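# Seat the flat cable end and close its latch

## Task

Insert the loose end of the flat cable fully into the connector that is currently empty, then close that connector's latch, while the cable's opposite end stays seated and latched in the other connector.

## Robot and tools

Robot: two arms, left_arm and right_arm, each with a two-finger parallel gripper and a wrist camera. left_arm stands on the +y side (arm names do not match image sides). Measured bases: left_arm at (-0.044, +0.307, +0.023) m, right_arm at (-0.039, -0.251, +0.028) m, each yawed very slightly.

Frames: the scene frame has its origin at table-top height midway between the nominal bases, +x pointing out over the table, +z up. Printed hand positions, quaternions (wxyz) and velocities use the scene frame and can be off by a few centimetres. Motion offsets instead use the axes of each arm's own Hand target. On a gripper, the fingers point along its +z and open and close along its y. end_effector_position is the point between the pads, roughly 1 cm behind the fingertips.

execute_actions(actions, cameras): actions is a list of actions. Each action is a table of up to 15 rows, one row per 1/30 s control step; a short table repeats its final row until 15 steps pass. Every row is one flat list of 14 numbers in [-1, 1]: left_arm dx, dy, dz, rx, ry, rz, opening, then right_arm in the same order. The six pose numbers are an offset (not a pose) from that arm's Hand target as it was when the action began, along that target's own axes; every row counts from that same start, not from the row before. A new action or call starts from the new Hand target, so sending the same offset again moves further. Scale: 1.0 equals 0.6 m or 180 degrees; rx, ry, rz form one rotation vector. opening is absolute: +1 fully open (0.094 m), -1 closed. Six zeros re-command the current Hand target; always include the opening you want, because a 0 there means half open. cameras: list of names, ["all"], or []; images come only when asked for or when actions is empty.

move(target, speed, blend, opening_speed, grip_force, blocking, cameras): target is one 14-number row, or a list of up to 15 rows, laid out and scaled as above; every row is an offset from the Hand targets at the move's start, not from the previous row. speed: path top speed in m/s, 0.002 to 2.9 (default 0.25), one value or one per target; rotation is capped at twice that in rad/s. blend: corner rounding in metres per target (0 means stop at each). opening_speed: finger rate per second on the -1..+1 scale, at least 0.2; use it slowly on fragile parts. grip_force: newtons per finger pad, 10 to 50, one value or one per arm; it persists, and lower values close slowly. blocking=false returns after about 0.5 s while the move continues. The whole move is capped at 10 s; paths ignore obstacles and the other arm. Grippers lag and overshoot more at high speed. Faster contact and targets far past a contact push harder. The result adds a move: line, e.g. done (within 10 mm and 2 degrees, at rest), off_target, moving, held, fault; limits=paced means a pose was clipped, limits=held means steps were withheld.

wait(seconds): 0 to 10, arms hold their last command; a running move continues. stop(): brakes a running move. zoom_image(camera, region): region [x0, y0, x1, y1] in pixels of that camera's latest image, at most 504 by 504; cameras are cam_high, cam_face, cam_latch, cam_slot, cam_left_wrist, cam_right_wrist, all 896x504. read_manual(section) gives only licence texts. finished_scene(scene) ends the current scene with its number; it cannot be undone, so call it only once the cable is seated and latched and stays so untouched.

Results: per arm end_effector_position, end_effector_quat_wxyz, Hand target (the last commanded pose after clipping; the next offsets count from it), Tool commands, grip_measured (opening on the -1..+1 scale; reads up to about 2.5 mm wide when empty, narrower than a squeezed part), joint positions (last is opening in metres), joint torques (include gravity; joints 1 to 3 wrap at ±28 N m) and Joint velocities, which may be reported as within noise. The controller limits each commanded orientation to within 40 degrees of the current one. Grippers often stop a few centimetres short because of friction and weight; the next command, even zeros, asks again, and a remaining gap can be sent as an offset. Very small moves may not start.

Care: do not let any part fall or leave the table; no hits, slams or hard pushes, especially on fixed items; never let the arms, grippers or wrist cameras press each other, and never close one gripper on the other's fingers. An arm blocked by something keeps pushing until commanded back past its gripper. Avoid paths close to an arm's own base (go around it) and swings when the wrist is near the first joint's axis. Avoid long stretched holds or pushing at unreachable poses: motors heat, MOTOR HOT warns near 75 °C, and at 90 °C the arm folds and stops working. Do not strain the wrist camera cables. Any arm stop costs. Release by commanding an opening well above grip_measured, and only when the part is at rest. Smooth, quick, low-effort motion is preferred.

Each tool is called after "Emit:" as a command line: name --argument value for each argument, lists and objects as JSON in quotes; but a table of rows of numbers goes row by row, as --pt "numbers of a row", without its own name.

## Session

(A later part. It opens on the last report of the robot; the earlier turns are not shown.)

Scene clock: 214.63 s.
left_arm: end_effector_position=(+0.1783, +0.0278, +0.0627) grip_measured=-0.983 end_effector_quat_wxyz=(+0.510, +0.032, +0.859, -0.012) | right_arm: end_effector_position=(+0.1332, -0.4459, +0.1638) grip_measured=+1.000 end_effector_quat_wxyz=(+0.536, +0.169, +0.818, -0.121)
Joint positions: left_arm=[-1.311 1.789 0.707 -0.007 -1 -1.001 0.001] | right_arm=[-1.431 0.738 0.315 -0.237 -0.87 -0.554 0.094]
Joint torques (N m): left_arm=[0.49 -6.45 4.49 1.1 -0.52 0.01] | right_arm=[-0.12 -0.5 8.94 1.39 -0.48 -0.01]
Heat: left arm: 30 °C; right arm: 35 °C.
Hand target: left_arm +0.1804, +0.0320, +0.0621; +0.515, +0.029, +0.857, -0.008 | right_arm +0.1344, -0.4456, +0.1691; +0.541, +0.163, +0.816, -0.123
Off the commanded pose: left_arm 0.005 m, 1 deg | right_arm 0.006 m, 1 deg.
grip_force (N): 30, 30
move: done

Emit:
move --target '[0.0053, 0.0001, 0.0028, -0.0010, 0.0006, 0.0019, -1, 0, 0, 0, 0, 0, 0, 1]' --speed 0.02 --cameras '["cam_latch", "cam_slot", "cam_face"]'

Emit:
zoom_image --camera "cam_slot" --region '[435, 260, 545, 350]'

Emit:
zoom_image --camera "cam_latch" --region '[395, 345, 425, 390]'

Emit:
zoom_image --camera "cam_face" --region '[410, 210, 510, 290]'

Scene clock: 216.60 s.
left_arm: end_effector_position=(+0.1784, +0.0269, +0.0631) grip_measured=-0.983 end_effector_quat_wxyz=(+0.511, +0.031, +0.859, -0.014) | right_arm: end_effector_position=(+0.1332, -0.4459, +0.1638) grip_measured=+1.000 end_effector_quat_wxyz=(+0.536, +0.169, +0.818, -0.121)
Joint positions: left_arm=[-1.311 1.789 0.707 -0.002 -1 -1.001 0.001] | right_arm=[-1.431 0.738 0.315 -0.237 -0.87 -0.554 0.094]
Joint torques (N m): left_arm=[0.46 -5.46 4.51 1.09 -0.53 0.03] | right_arm=[-0.05 -0.5 8.88 1.37 -0.48 0]
Heat: left arm: 30 °C; right arm: 35 °C.
Hand target: left_arm +0.1804, +0.0321, +0.0585; +0.514, +0.031, +0.857, -0.005 | right_arm +0.1344, -0.4456, +0.1691; +0.541, +0.163, +0.816, -0.123
Off the commanded pose: left_arm 0.007 m, 1 deg | right_arm 0.006 m, 1 deg.
grip_force (N): 30, 30
move: done
Images, in order (width x height): cam_face 896x504, cam_latch 896x504, cam_slot 896x504.

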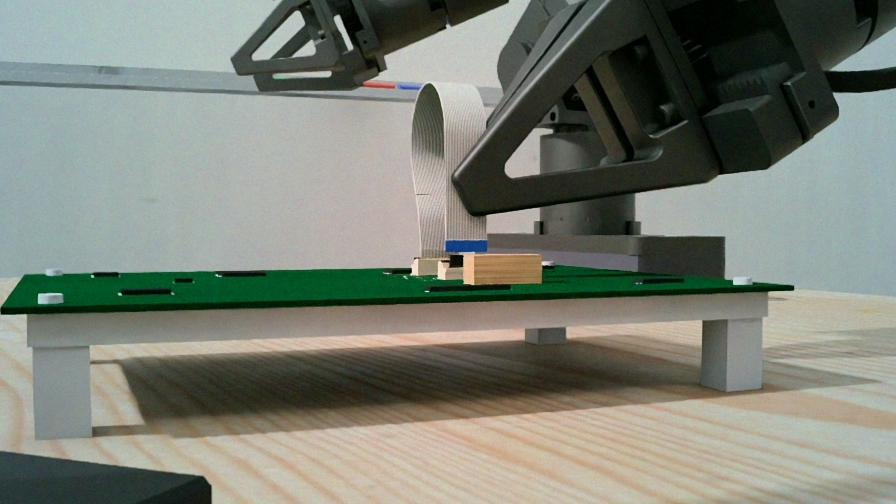

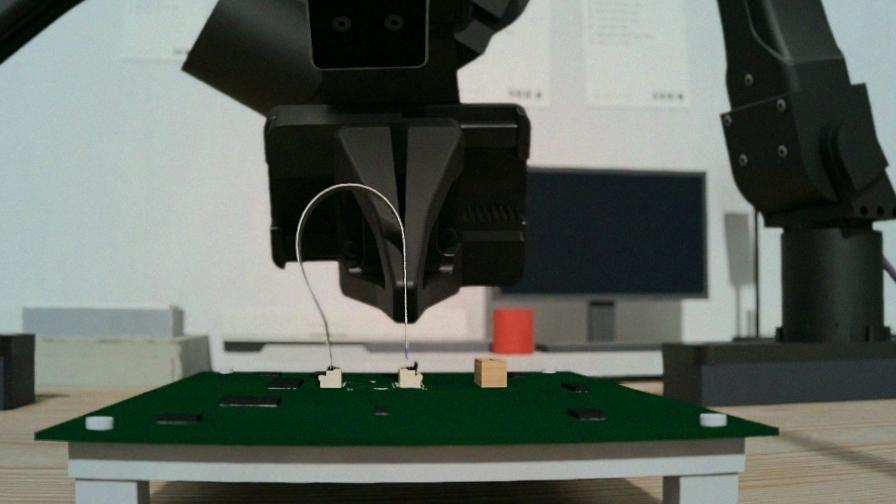

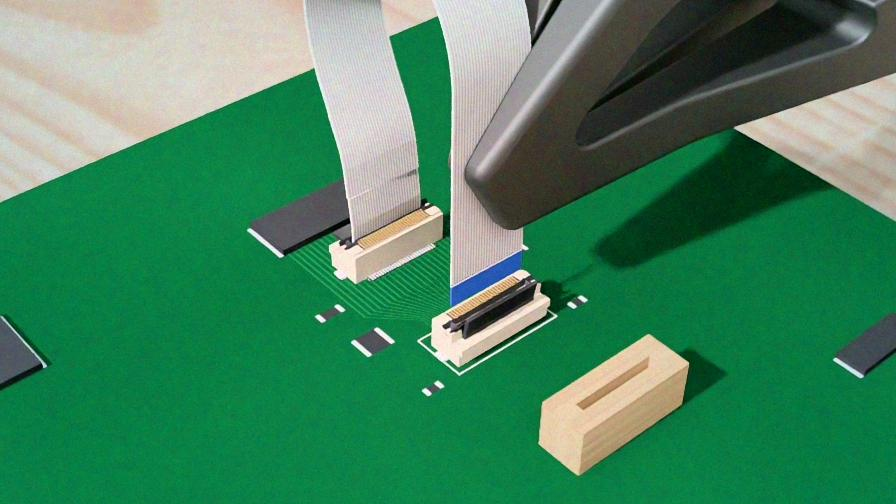

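Scaled by 4.582 from the camera's 896x504 image, which has a finer 1280x720 frame.

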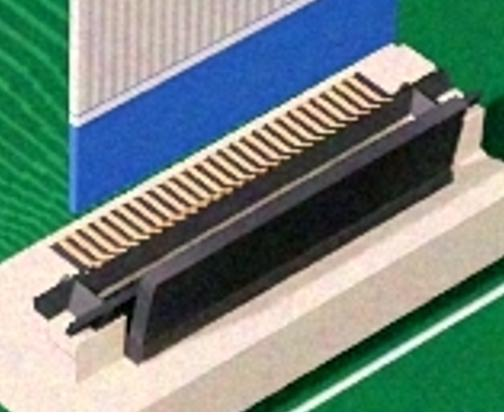

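Scaled by 11.200 from the camera's 896x504 image, which has a finer 1280x720 frame.

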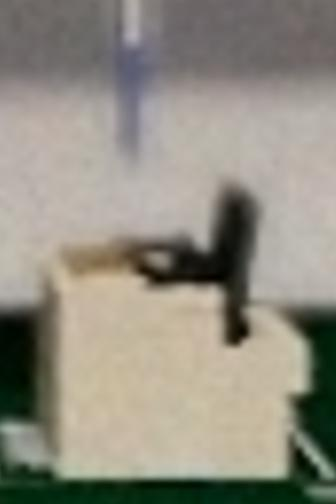

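Scaled by 5.040 from the camera's 896x504 image, which has a finer 1280x720 frame.

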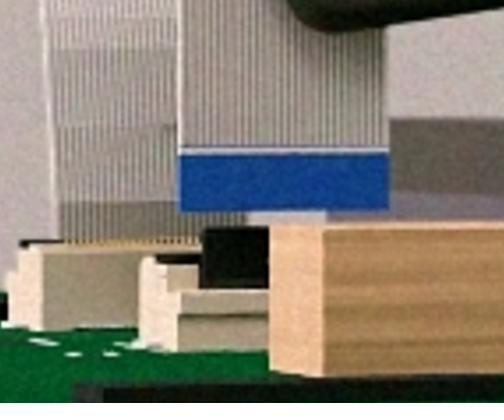

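Emit:
move --target '[0.0019, 0.0005, 0.0008, -0.0006, 0.0004, 0.0011, -1, 0, 0, 0, 0, 0, 0, 1]' --speed 0.01

Emit:
move --target '[0.0019, 0.0005, 0.0008, -0.0006, 0.0004, 0.0011, -1, 0, 0, 0, 0, 0, 0, 1]' --speed 0.01

Scene clock: 218.93 s.
left_arm: end_effector_position=(+0.1783, +0.0274, +0.0608) grip_measured=-0.983 end_effector_quat_wxyz=(+0.510, +0.033, +0.859, -0.011) | right_arm: end_effector_position=(+0.1332, -0.4459, +0.1638) grip_measured=+1.000 end_effector_quat_wxyz=(+0.536, +0.169, +0.818, -0.121)
Joint positions: left_arm=[-1.311 1.797 0.707 -0.001 -1 -1.001 0.001] | right_arm=[-1.431 0.738 0.315 -0.237 -0.87 -0.554 0.094]
Joint torques (N m): left_arm=[0.4 -5.72 4.48 1.11 -0.54 0.04] | right_arm=[-0.08 -0.5 8.88 1.39 -0.47 0]
Heat: left arm: 30 °C; right arm: 35 °C.
Hand target: left_arm +0.1803, +0.0324, +0.0573; +0.514, +0.032, +0.857, -0.003 | right_arm +0.1344, -0.4456, +0.1691; +0.541, +0.163, +0.816, -0.123
Off the commanded pose: left_arm 0.006 m, 1 deg | right_arm 0.006 m, 1 deg.
grip_force (N): 30, 30
move: done

Scene clock: 219.63 s.
left_arm: end_effector_position=(+0.1783, +0.0274, +0.0608) grip_measured=-0.983 end_effector_quat_wxyz=(+0.510, +0.033, +0.859, -0.011) | right_arm: end_effector_position=(+0.1332, -0.4459, +0.1638) grip_measured=+1.000 end_effector_quat_wxyz=(+0.536, +0.169, +0.818, -0.121)
Joint positions: left_arm=[-1.311 1.797 0.707 -0.001 -1 -1.001 0.001] | right_arm=[-1.431 0.738 0.315 -0.237 -0.87 -0.554 0.094]
Joint torques (N m): left_arm=[0.49 -5.49 4.46 1.07 -0.54 0.02] | right_arm=[-0.09 -0.54 8.95 1.38 -0.47 -0.01]
Heat: left arm: 30 °C; right arm: 35 °C.
Hand target: left_arm +0.1802, +0.0328, +0.0561; +0.513, +0.033, +0.858, -0.002 | right_arm +0.1344, -0.4456, +0.1691; +0.541, +0.163, +0.816, -0.123
Off the commanded pose: left_arm 0.007 m, 1 deg | right_arm 0.006 m, 1 deg.
grip_force (N): 30, 30
move: done

Emit:
wait --seconds 0 --cameras '["cam_latch", "cam_slot", "cam_face"]'

Emit:
zoom_image --camera "cam_slot" --region '[435, 260, 545, 350]'

Emit:
zoom_image --camera "cam_latch" --region '[395, 345, 425, 390]'

Emit:
zoom_image --camera "cam_face" --region '[410, 210, 510, 290]'

Scene clock: 220.37 s.
left_arm: end_effector_position=(+0.1783, +0.0274, +0.0608) grip_measured=-0.983 end_effector_quat_wxyz=(+0.510, +0.033, +0.859, -0.011) | right_arm: end_effector_position=(+0.1332, -0.4459, +0.1638) grip_measured=+1.000 end_effector_quat_wxyz=(+0.536, +0.169, +0.818, -0.121)
Joint positions: left_arm=[-1.311 1.797 0.707 -0.001 -1 -1.001 0.001] | right_arm=[-1.431 0.738 0.315 -0.237 -0.87 -0.554 0.094]
Joint torques (N m): left_arm=[0.44 -5.48 4.46 1.09 -0.54 0.02] | right_arm=[-0.13 -0.44 8.87 1.39 -0.46 0]
Heat: left arm: 30 °C; right arm: 35 °C.
Hand target: left_arm +0.1802, +0.0328, +0.0561; +0.513, +0.033, +0.858, -0.002 | right_arm +0.1344, -0.4456, +0.1691; +0.541, +0.163, +0.816, -0.123
Tool commands: left_gripper/opening=-1.0 right_gripper/opening=+1.0
Off the commanded pose: left_arm 0.007 m, 1 deg | right_arm 0.006 m, 1 deg.
grip_force (N): 30, 30
Images, in order (width x height): cam_face 896x504, cam_latch 896x504, cam_slot 896x504.

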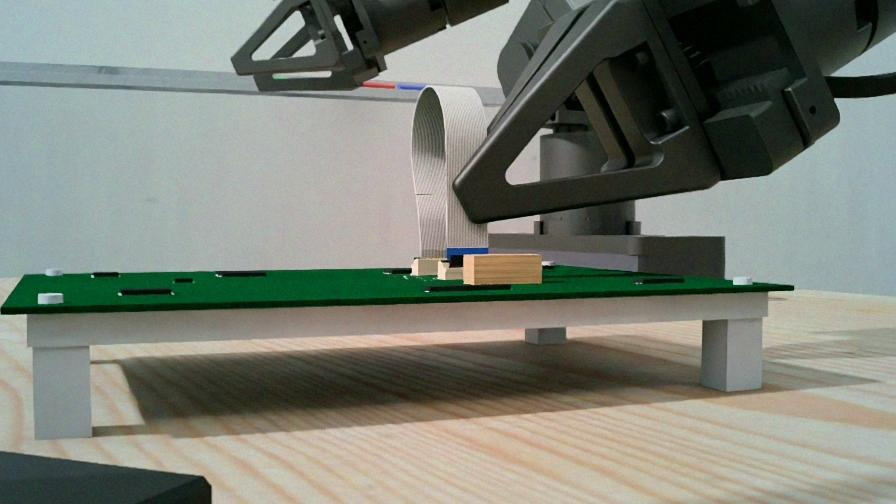

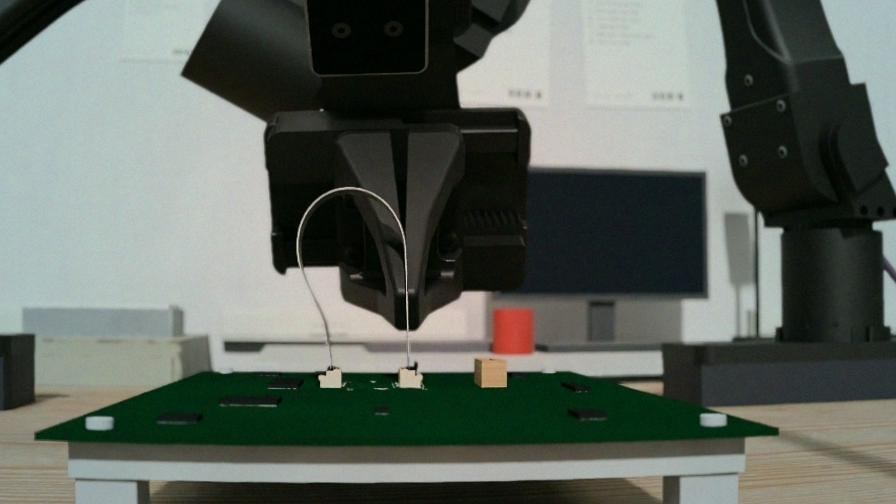

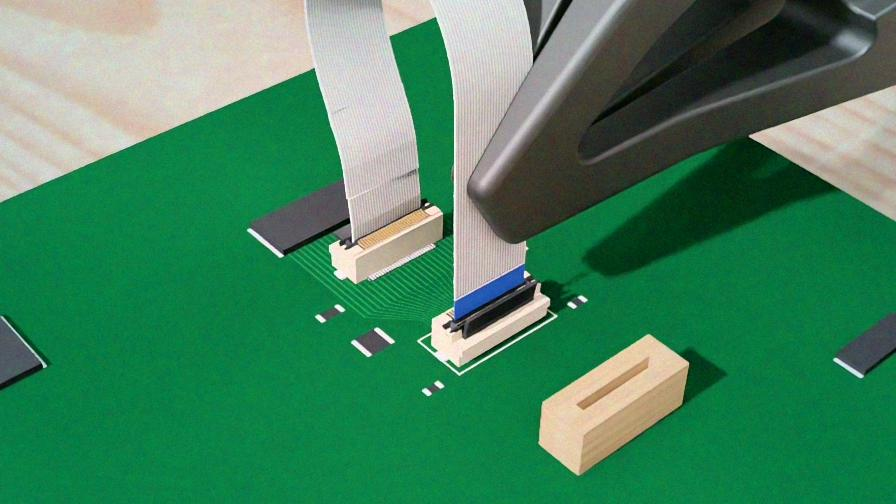

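Scaled by 4.582 from the camera's 896x504 image, which has a finer 1280x720 frame.

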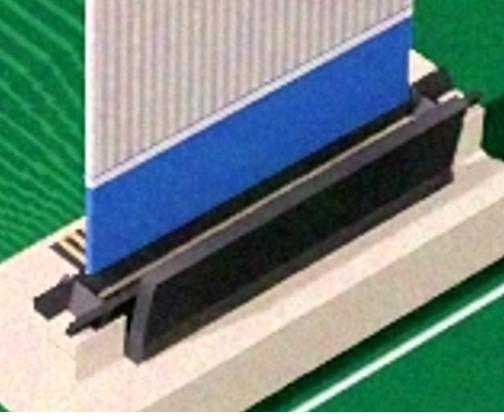

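Scaled by 11.200 from the camera's 896x504 image, which has a finer 1280x720 frame.

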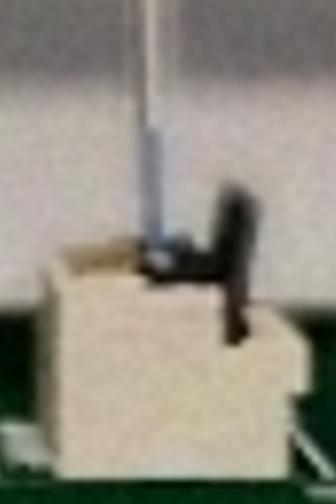

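Scaled by 5.040 from the camera's 896x504 image, which has a finer 1280x720 frame.

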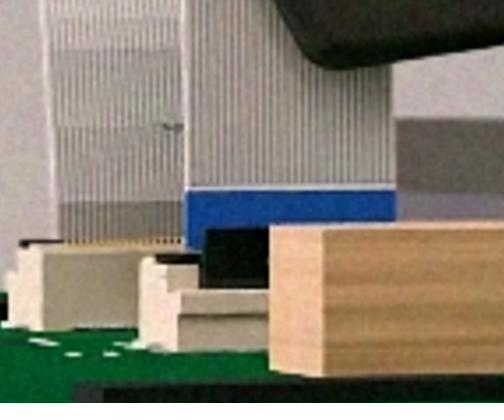

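Emit:
move --target '[0.0045, 0.0089, -0.0006, -0.0051, 0.0032, 0.0097, -1, 0, 0, 0, 0, 0, 0, 1]' --speed 0.015 --cameras '["cam_latch", "cam_slot"]'

Emit:
zoom_image --camera "cam_slot" --region '[435, 260, 545, 350]'

Emit:
zoom_image --camera "cam_latch" --region '[395, 345, 425, 390]'

Scene clock: 225.40 s.
left_arm: end_effector_position=(+0.1780, +0.0287, +0.0602) grip_measured=-0.983 end_effector_quat_wxyz=(+0.509, +0.035, +0.860, -0.008) | right_arm: end_effector_position=(+0.1332, -0.4459, +0.1638) grip_measured=+1.000 end_effector_quat_wxyz=(+0.536, +0.169, +0.818, -0.121)
Joint positions: left_arm=[-1.311 1.797 0.707 -0.01 -1 -1.001 0.001] | right_arm=[-1.431 0.738 0.315 -0.237 -0.87 -0.554 0.094]
Joint torques (N m): left_arm=[0.4 -5.65 4.36 0.78 -0.54 0.03] | right_arm=[-0.08 -0.49 8.94 1.37 -0.48 -0.01]
Heat: left arm: 30 °C; right arm: 35 °C.
Hand target: left_arm +0.1790, +0.0382, +0.0540; +0.509, +0.042, +0.860, +0.013 | right_arm +0.1344, -0.4456, +0.1691; +0.541, +0.163, +0.816, -0.123
Off the commanded pose: left_arm 0.011 m, 3 deg | right_arm 0.006 m, 1 deg.
grip_force (N): 30, 30
move: off_target (left_arm)
Images, in order (width x height): cam_latch 896x504, cam_slot 896x504.

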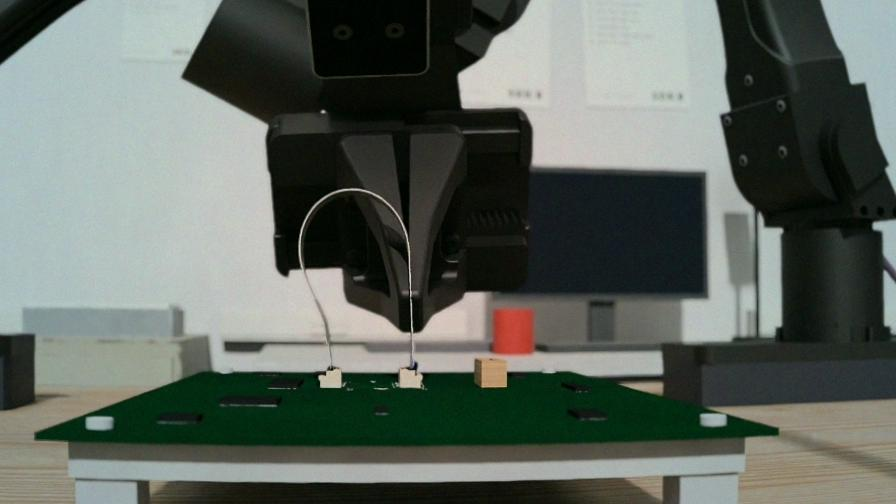

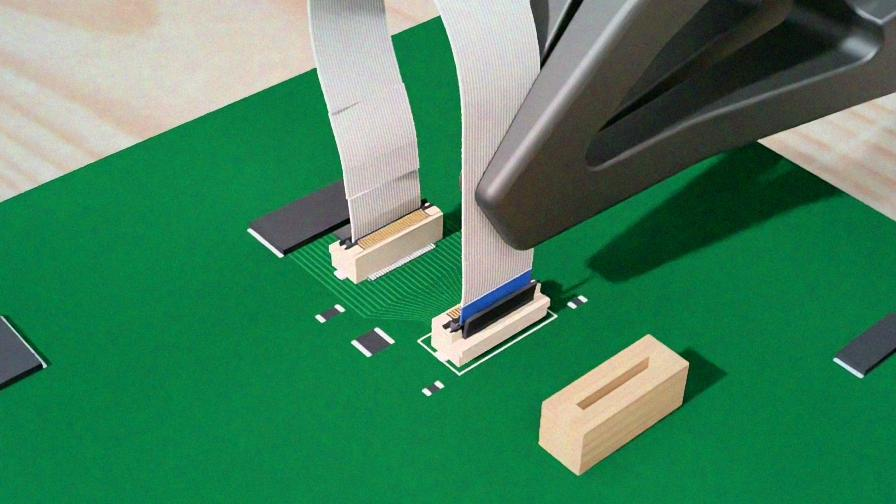

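Scaled by 4.582 from the camera's 896x504 image, which has a finer 1280x720 frame.

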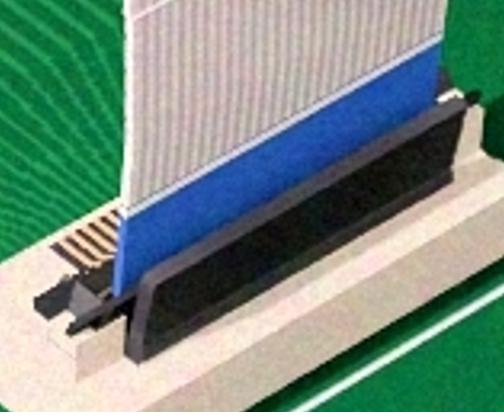

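Scaled by 11.200 from the camera's 896x504 image, which has a finer 1280x720 frame.

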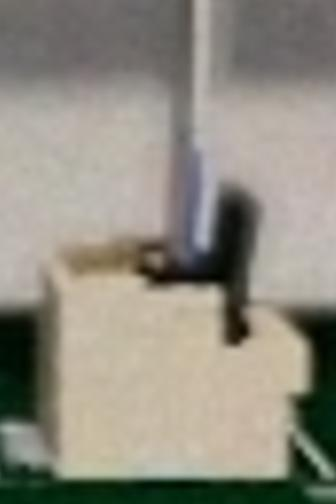

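Emit:
move --target '[-0.0042, -0.0078, 0.0003, 0.0046, -0.0029, -0.0087, -1, 0, 0, 0, 0, 0, 0, 1]' --speed 0.015 --cameras '["cam_latch", "cam_slot"]'

Emit:
zoom_image --camera "cam_slot" --region '[435, 260, 545, 350]'

Emit:
zoom_image --camera "cam_latch" --region '[395, 345, 425, 390]'

Scene clock: 228.47 s.
left_arm: end_effector_position=(+0.1781, +0.0281, +0.0605) grip_measured=-0.983 end_effector_quat_wxyz=(+0.509, +0.034, +0.860, -0.009) | right_arm: end_effector_position=(+0.1332, -0.4459, +0.1638) grip_measured=+1.000 end_effector_quat_wxyz=(+0.536, +0.169, +0.818, -0.121)
Joint positions: left_arm=[-1.311 1.797 0.707 -0.006 -1 -1.001 0.001] | right_arm=[-1.431 0.738 0.315 -0.237 -0.87 -0.554 0.094]
Joint torques (N m): left_arm=[0.42 -5.5 4.42 1.1 -0.54 0.02] | right_arm=[-0.1 -0.49 8.92 1.37 -0.48 0]
Heat: left arm: 30 °C; right arm: 35 °C.
Hand target: left_arm +0.1800, +0.0334, +0.0559; +0.513, +0.034, +0.858, +0.000 | right_arm +0.1344, -0.4456, +0.1691; +0.541, +0.163, +0.816, -0.123
Off the commanded pose: left_arm 0.007 m, 1 deg | right_arm 0.006 m, 1 deg.
grip_force (N): 30, 30
move: done
Images, in order (width x height): cam_latch 896x504, cam_slot 896x504.

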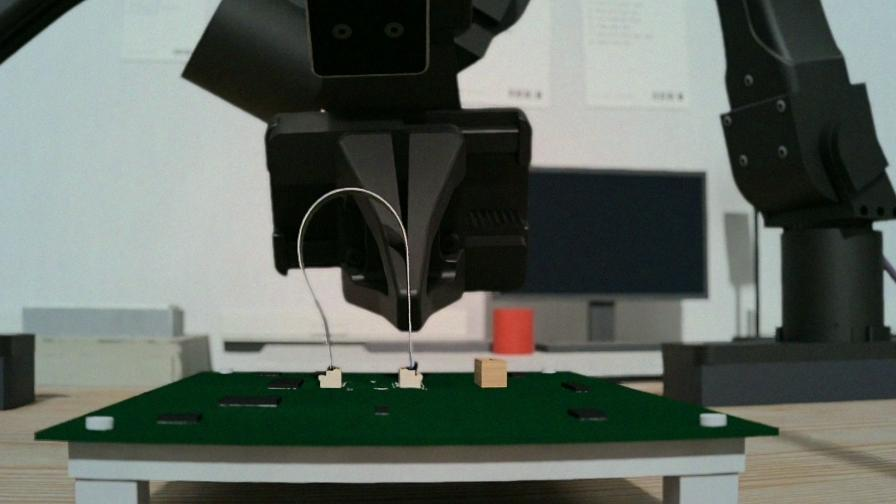

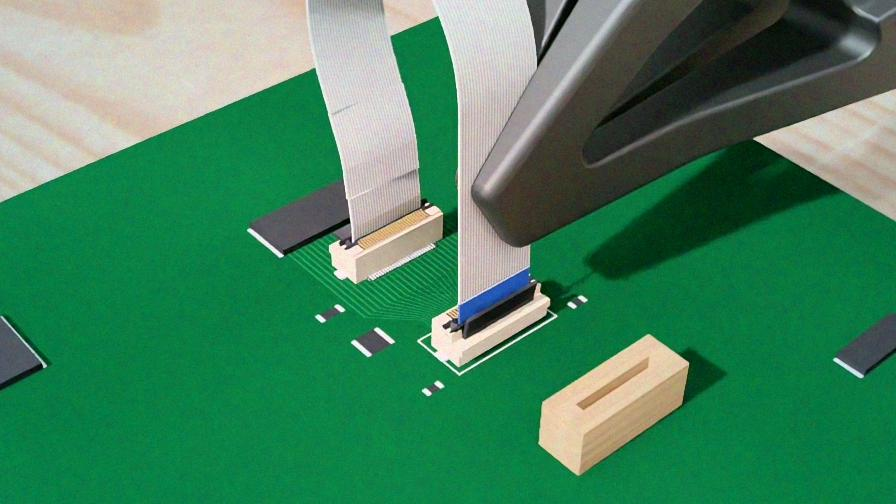

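Scaled by 4.582 from the camera's 896x504 image, which has a finer 1280x720 frame.

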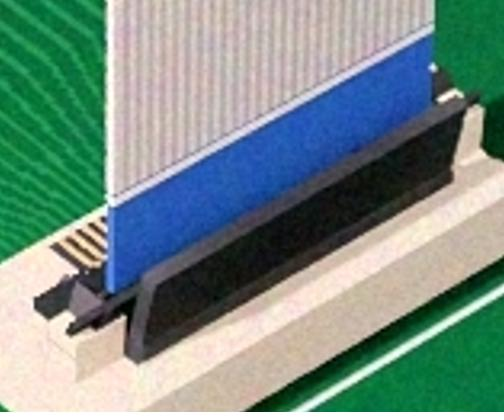

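Scaled by 11.200 from the camera's 896x504 image, which has a finer 1280x720 frame.

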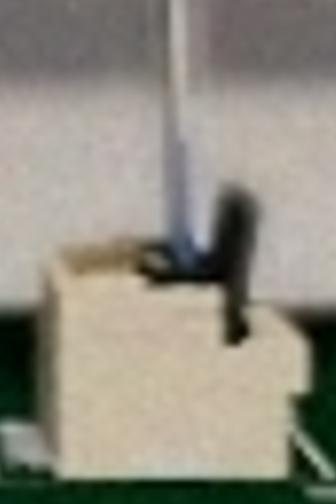

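Emit:
move --target '[0.0042, 0.0001, 0.0021, -0.0008, 0.0005, 0.0016, -1, 0, 0, 0, 0, 0, 0, 1]' --speed 0.015 --cameras '["cam_latch", "cam_slot", "cam_face"]'

Emit:
zoom_image --camera "cam_slot" --region '[435, 260, 545, 350]'

Emit:
zoom_image --camera "cam_latch" --region '[395, 345, 425, 390]'

Emit:
zoom_image --camera "cam_face" --region '[410, 210, 510, 290]'

Scene clock: 230.43 s.
left_arm: end_effector_position=(+0.1781, +0.0281, +0.0568) grip_measured=-0.983 end_effector_quat_wxyz=(+0.509, +0.036, +0.860, -0.007) | right_arm: end_effector_position=(+0.1332, -0.4459, +0.1638) grip_measured=+1.000 end_effector_quat_wxyz=(+0.536, +0.169, +0.818, -0.121)
Joint positions: left_arm=[-1.311 1.811 0.707 0.002 -1 -1.001 0.001] | right_arm=[-1.431 0.738 0.315 -0.237 -0.87 -0.554 0.094]
Joint torques (N m): left_arm=[0.43 -5.81 4.42 1.05 -0.55 0.01] | right_arm=[0.01 -0.47 8.98 1.37 -0.47 0]
Heat: left arm: 30 °C; right arm: 35 °C.
Hand target: left_arm +0.1799, +0.0335, +0.0530; +0.512, +0.036, +0.858, +0.002 | right_arm +0.1344, -0.4456, +0.1691; +0.541, +0.163, +0.816, -0.123
Off the commanded pose: left_arm 0.007 m, 1 deg | right_arm 0.006 m, 1 deg.
grip_force (N): 30, 30
move: done
Images, in order (width x height): cam_face 896x504, cam_latch 896x504, cam_slot 896x504.

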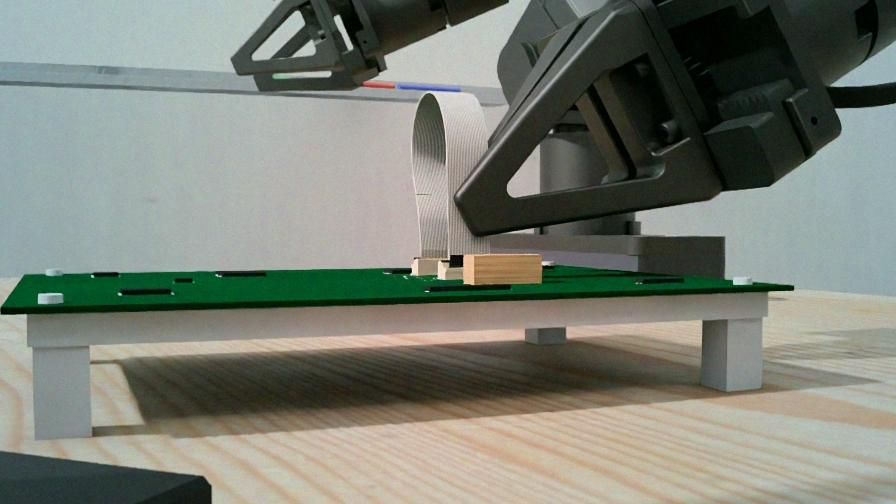

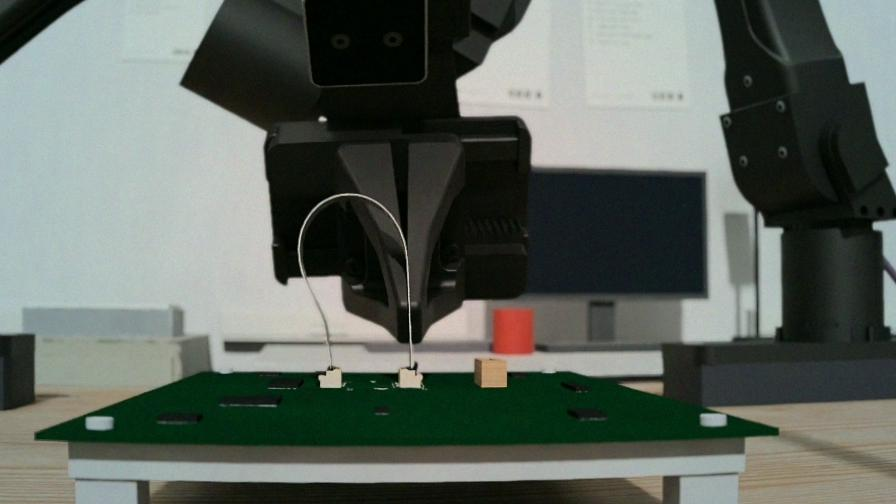

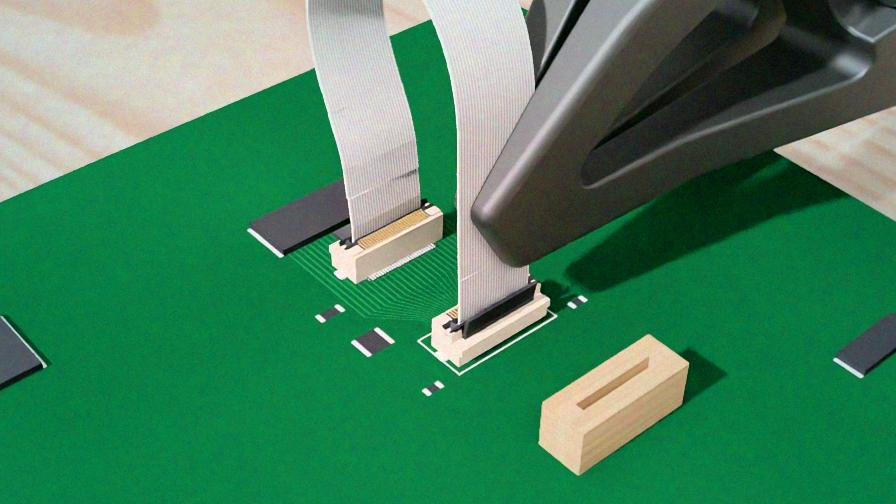

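Scaled by 4.582 from the camera's 896x504 image, which has a finer 1280x720 frame.

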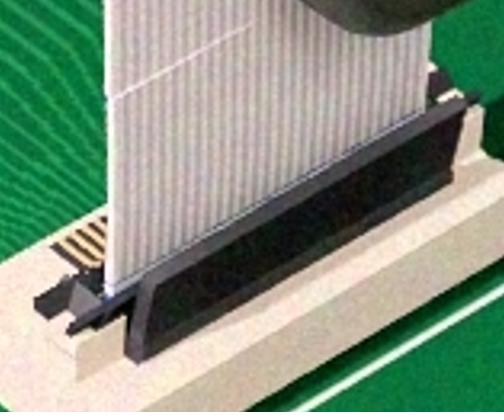

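Scaled by 11.200 from the camera's 896x504 image, which has a finer 1280x720 frame.

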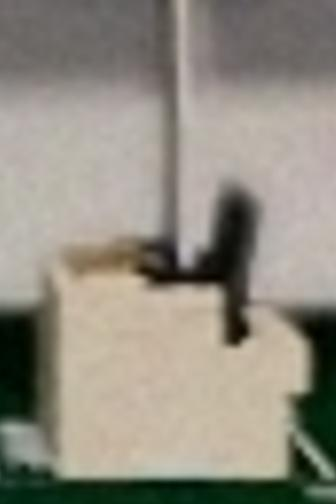

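Scaled by 5.040 from the camera's 896x504 image, which has a finer 1280x720 frame.

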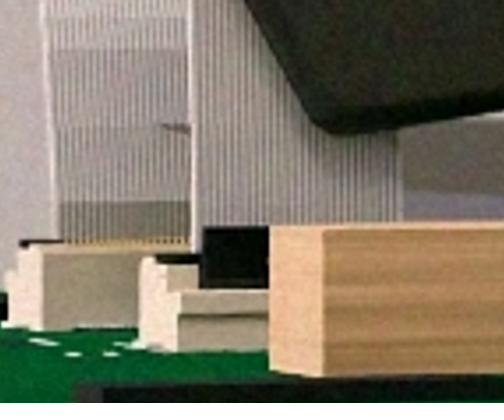

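Emit:
move --target '[0.0042, 0.0001, 0.0021, -0.0008, 0.0005, 0.0016, -1, 0, 0, 0, 0, 0, 0, 1]' --speed 0.015 --cameras '["cam_latch", "cam_slot", "cam_face"]'

Emit:
zoom_image --camera "cam_slot" --region '[435, 260, 545, 350]'

Emit:
zoom_image --camera "cam_latch" --region '[395, 345, 425, 390]'

Emit:
zoom_image --camera "cam_slot" --region '[325, 180, 455, 290]'

Scene clock: 232.27 s.
left_arm: end_effector_position=(+0.1786, +0.0280, +0.0562) grip_measured=-0.983 end_effector_quat_wxyz=(+0.511, +0.035, +0.859, -0.006) | right_arm: end_effector_position=(+0.1332, -0.4459, +0.1638) grip_measured=+1.000 end_effector_quat_wxyz=(+0.536, +0.169, +0.818, -0.121)
Joint positions: left_arm=[-1.311 1.816 0.707 0.009 -1.004 -1.001 0.001] | right_arm=[-1.431 0.738 0.315 -0.237 -0.87 -0.554 0.094]
Joint torques (N m): left_arm=[0.44 -5.46 4.33 1.03 -0.5 0.02] | right_arm=[-0.12 -0.46 8.91 1.38 -0.47 0]
Heat: left arm: 30 °C; right arm: 35 °C.
Hand target: left_arm +0.1799, +0.0337, +0.0503; +0.512, +0.037, +0.858, +0.005 | right_arm +0.1344, -0.4456, +0.1691; +0.541, +0.163, +0.816, -0.123
Off the commanded pose: left_arm 0.008 m, 1 deg | right_arm 0.006 m, 1 deg.
grip_force (N): 30, 30
move: done
Images, in order (width x height): cam_face 896x504, cam_latch 896x504, cam_slot 896x504.

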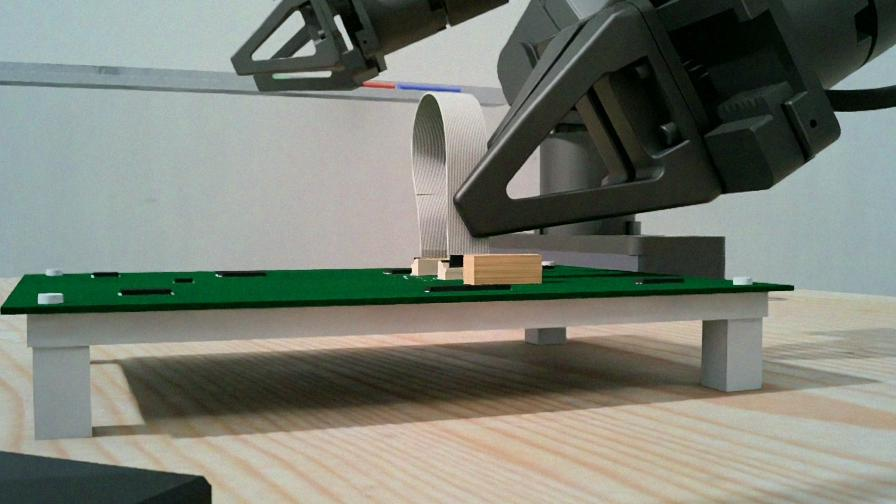

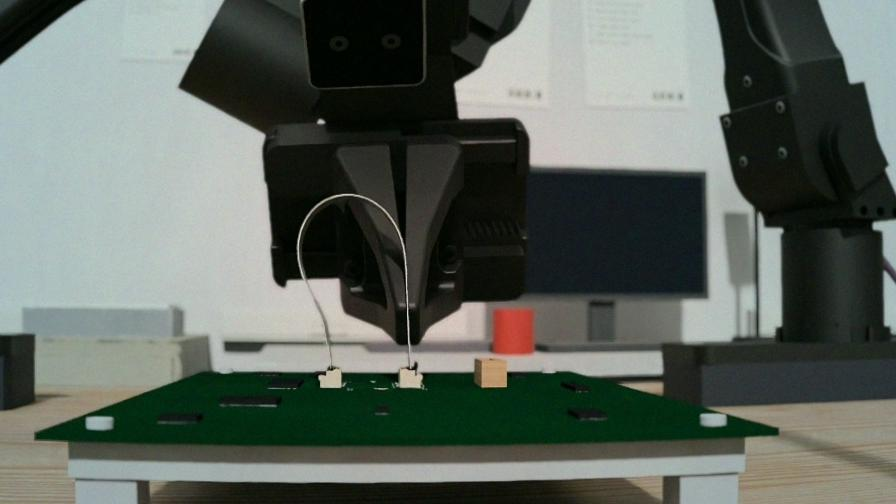

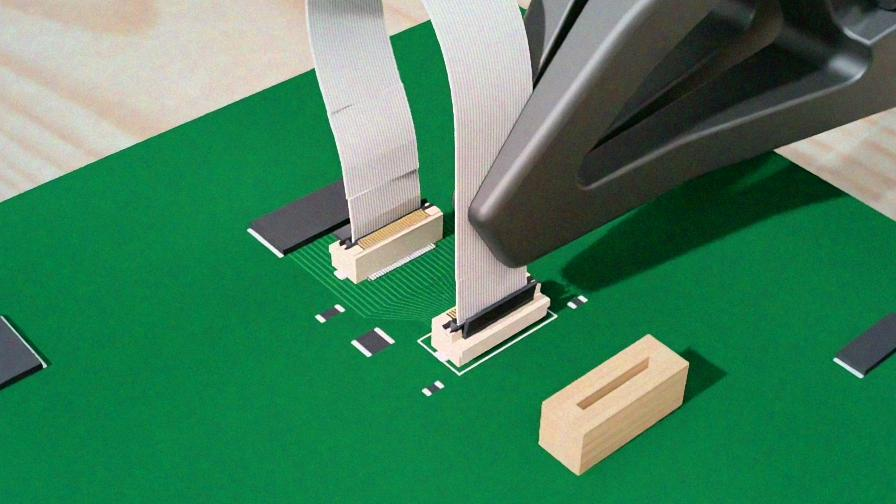

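Scaled by 4.582 from the camera's 896x504 image, which has a finer 1280x720 frame.

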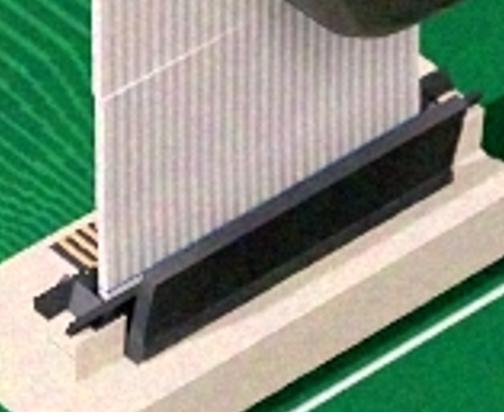

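Scaled by 11.200 from the camera's 896x504 image, which has a finer 1280x720 frame.

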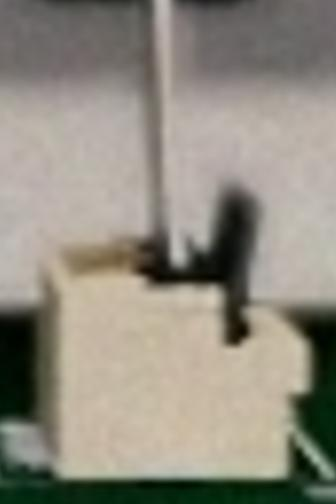

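Scaled by 3.877 from the camera's 896x504 image, which has a finer 1280x720 frame.

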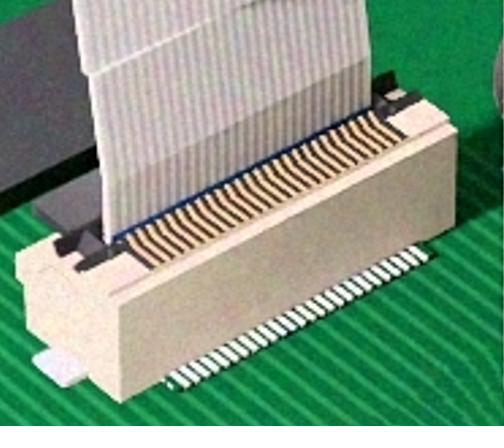

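Emit:
move --target '[0.0035, 0.0007, 0.0016, -0.0009, 0.0006, 0.0017, -1, 0, 0, 0, 0, 0, 0, 1]' --speed 0.015 --cameras '["cam_latch", "cam_slot", "cam_face"]'

Emit:
zoom_image --camera "cam_slot" --region '[435, 260, 545, 350]'

Emit:
zoom_image --camera "cam_latch" --region '[385, 320, 435, 390]'

Scene clock: 238.53 s.
left_arm: end_effector_position=(+0.1792, +0.0286, +0.0559) grip_measured=-0.983 end_effector_quat_wxyz=(+0.513, +0.034, +0.858, -0.004) | right_arm: end_effector_position=(+0.1332, -0.4459, +0.1638) grip_measured=+1.000 end_effector_quat_wxyz=(+0.536, +0.169, +0.818, -0.121)
Joint positions: left_arm=[-1.311 1.822 0.707 0.013 -1.012 -1.001 0.001] | right_arm=[-1.431 0.738 0.315 -0.237 -0.87 -0.554 0.094]
Joint torques (N m): left_arm=[0.36 -5.33 4.27 1 -0.44 0.02] | right_arm=[-0.12 -0.47 8.94 1.38 -0.46 -0.01]
Heat: left arm: 30 °C; right arm: 35 °C.
Hand target: left_arm +0.1798, +0.0342, +0.0479; +0.511, +0.039, +0.859, +0.007 | right_arm +0.1344, -0.4456, +0.1691; +0.541, +0.163, +0.816, -0.123
Off the commanded pose: left_arm 0.010 m, 1 deg | right_arm 0.006 m, 1 deg.
grip_force (N): 30, 30
move: done
Images, in order (width x height): cam_face 896x504, cam_latch 896x504, cam_slot 896x504.

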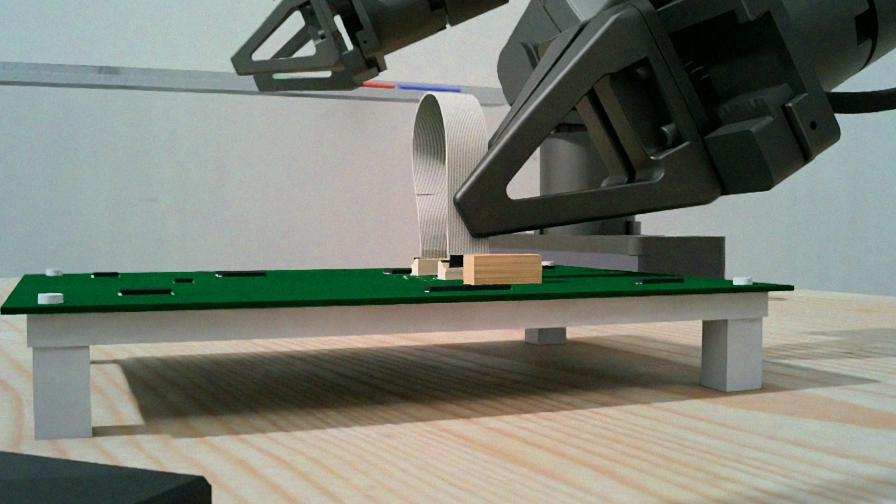

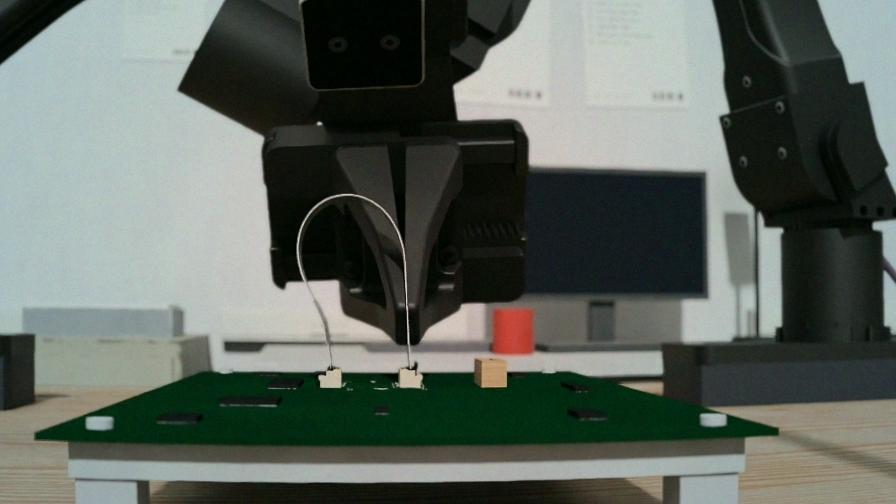

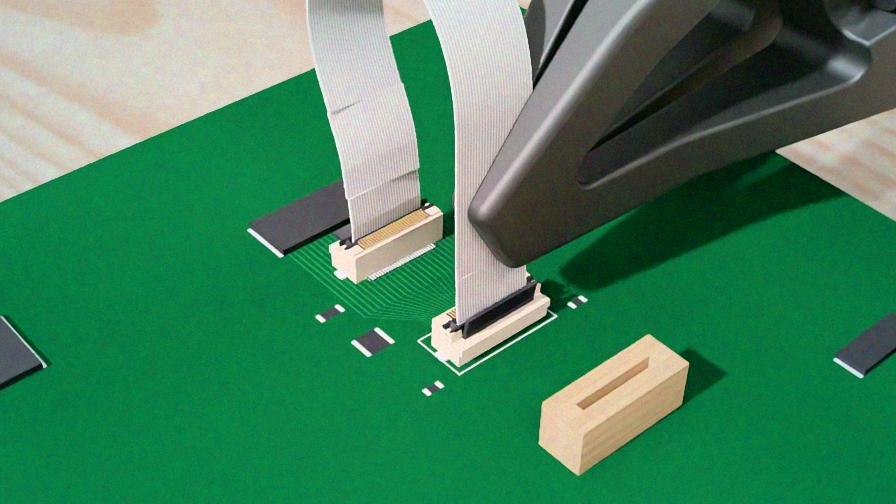

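Scaled by 4.582 from the camera's 896x504 image, which has a finer 1280x720 frame.

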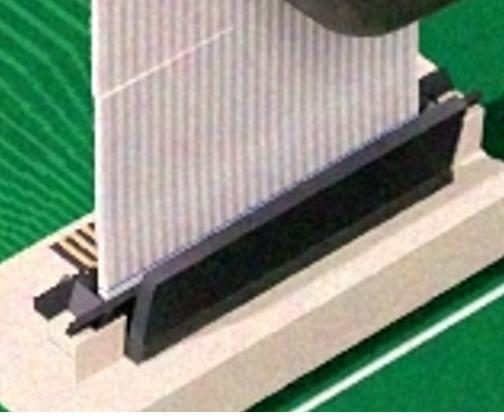

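Scaled by 7.200 from the camera's 896x504 image, which has a finer 1280x720 frame.

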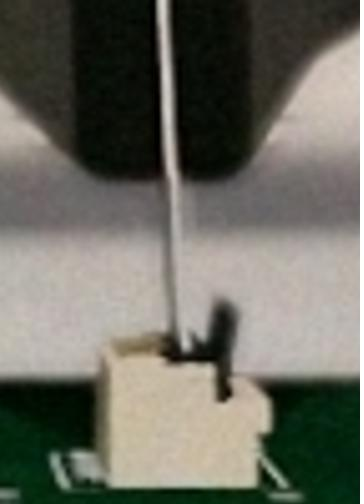

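Emit:
move --target '[0, 0, 0, 0, 0, 0, -0.83, 0, 0, 0, 0, 0, 0, 1]' --speed 0.02 --opening_speed 0.3 --cameras '["cam_latch", "cam_slot", "cam_face"]'

Emit:
zoom_image --camera "cam_slot" --region '[435, 260, 545, 350]'

Emit:
zoom_image --camera "cam_latch" --region '[365, 270, 465, 390]'

Scene clock: 240.17 s.
left_arm: end_effector_position=(+0.1782, +0.0283, +0.0519) grip_measured=-0.832 end_effector_quat_wxyz=(+0.508, +0.038, +0.860, -0.003) | right_arm: end_effector_position=(+0.1332, -0.4459, +0.1638) grip_measured=+1.000 end_effector_quat_wxyz=(+0.536, +0.169, +0.818, -0.121)
Joint positions: left_arm=[-1.311 1.83 0.707 0.013 -1.001 -1.001 0.008] | right_arm=[-1.431 0.738 0.315 -0.237 -0.87 -0.554 0.094]
Joint torques (N m): left_arm=[0.44 -5.93 4.3 1 -0.54 0.03] | right_arm=[-0.05 -0.47 8.92 1.37 -0.48 0]
Heat: left arm: 30 °C; right arm: 35 °C.
Hand target: left_arm +0.1798, +0.0343, +0.0479; +0.511, +0.039, +0.859, +0.008 | right_arm +0.1344, -0.4456, +0.1691; +0.541, +0.163, +0.816, -0.123
Off the commanded pose: left_arm 0.007 m, 1 deg | right_arm 0.006 m, 1 deg.
grip_force (N): 30, 30
move: done
Images, in order (width x height): cam_face 896x504, cam_latch 896x504, cam_slot 896x504.

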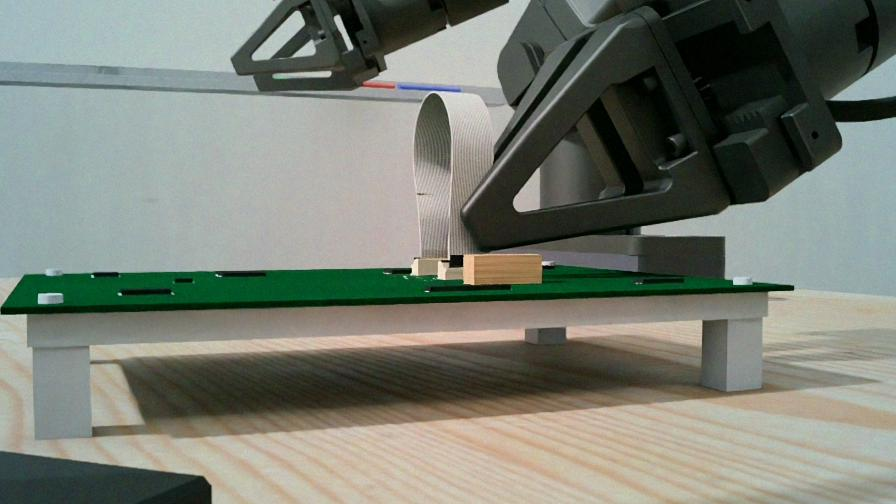

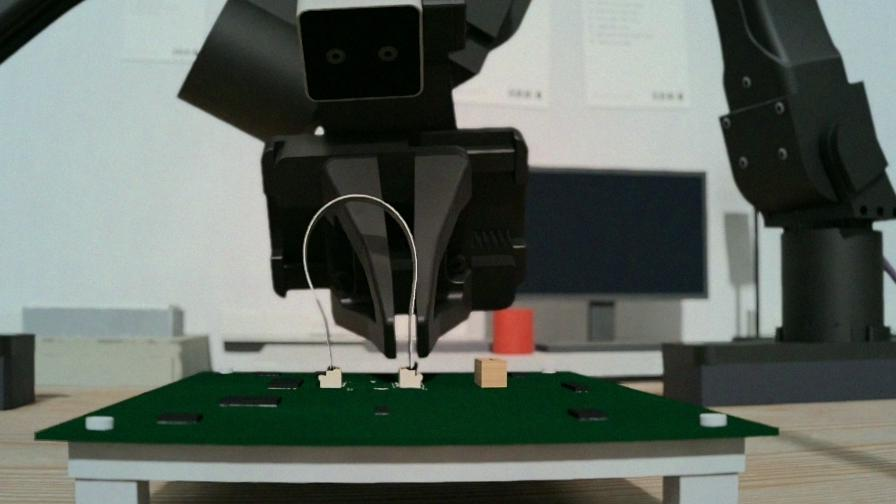

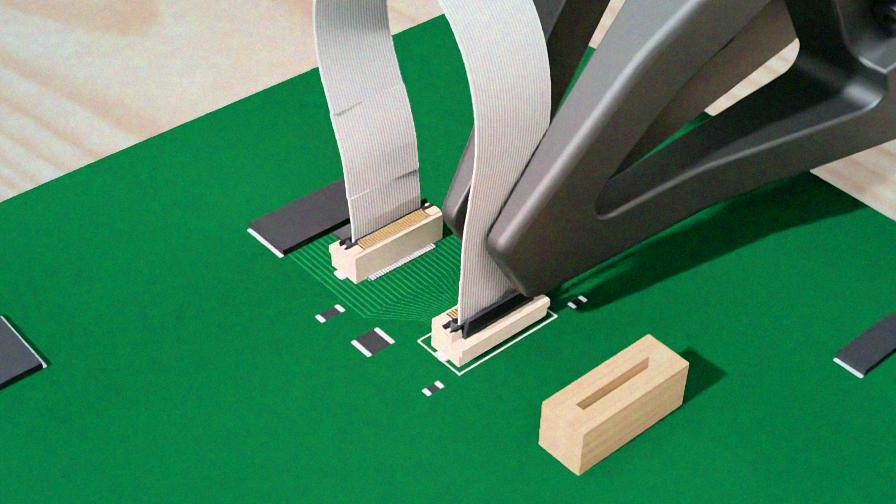

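Scaled by 4.582 from the camera's 896x504 image, which has a finer 1280x720 frame.

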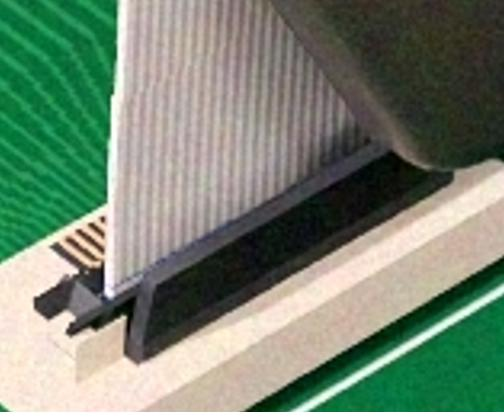

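Scaled by 4.200 from the camera's 896x504 image, which has a finer 1280x720 frame.

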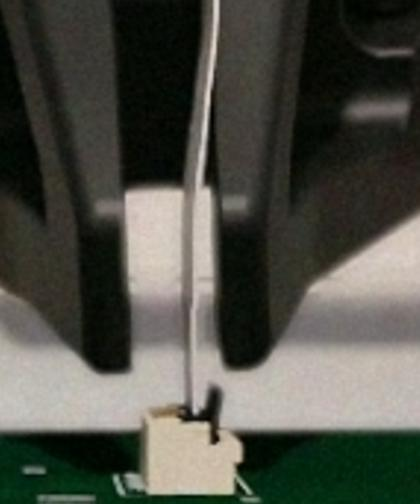

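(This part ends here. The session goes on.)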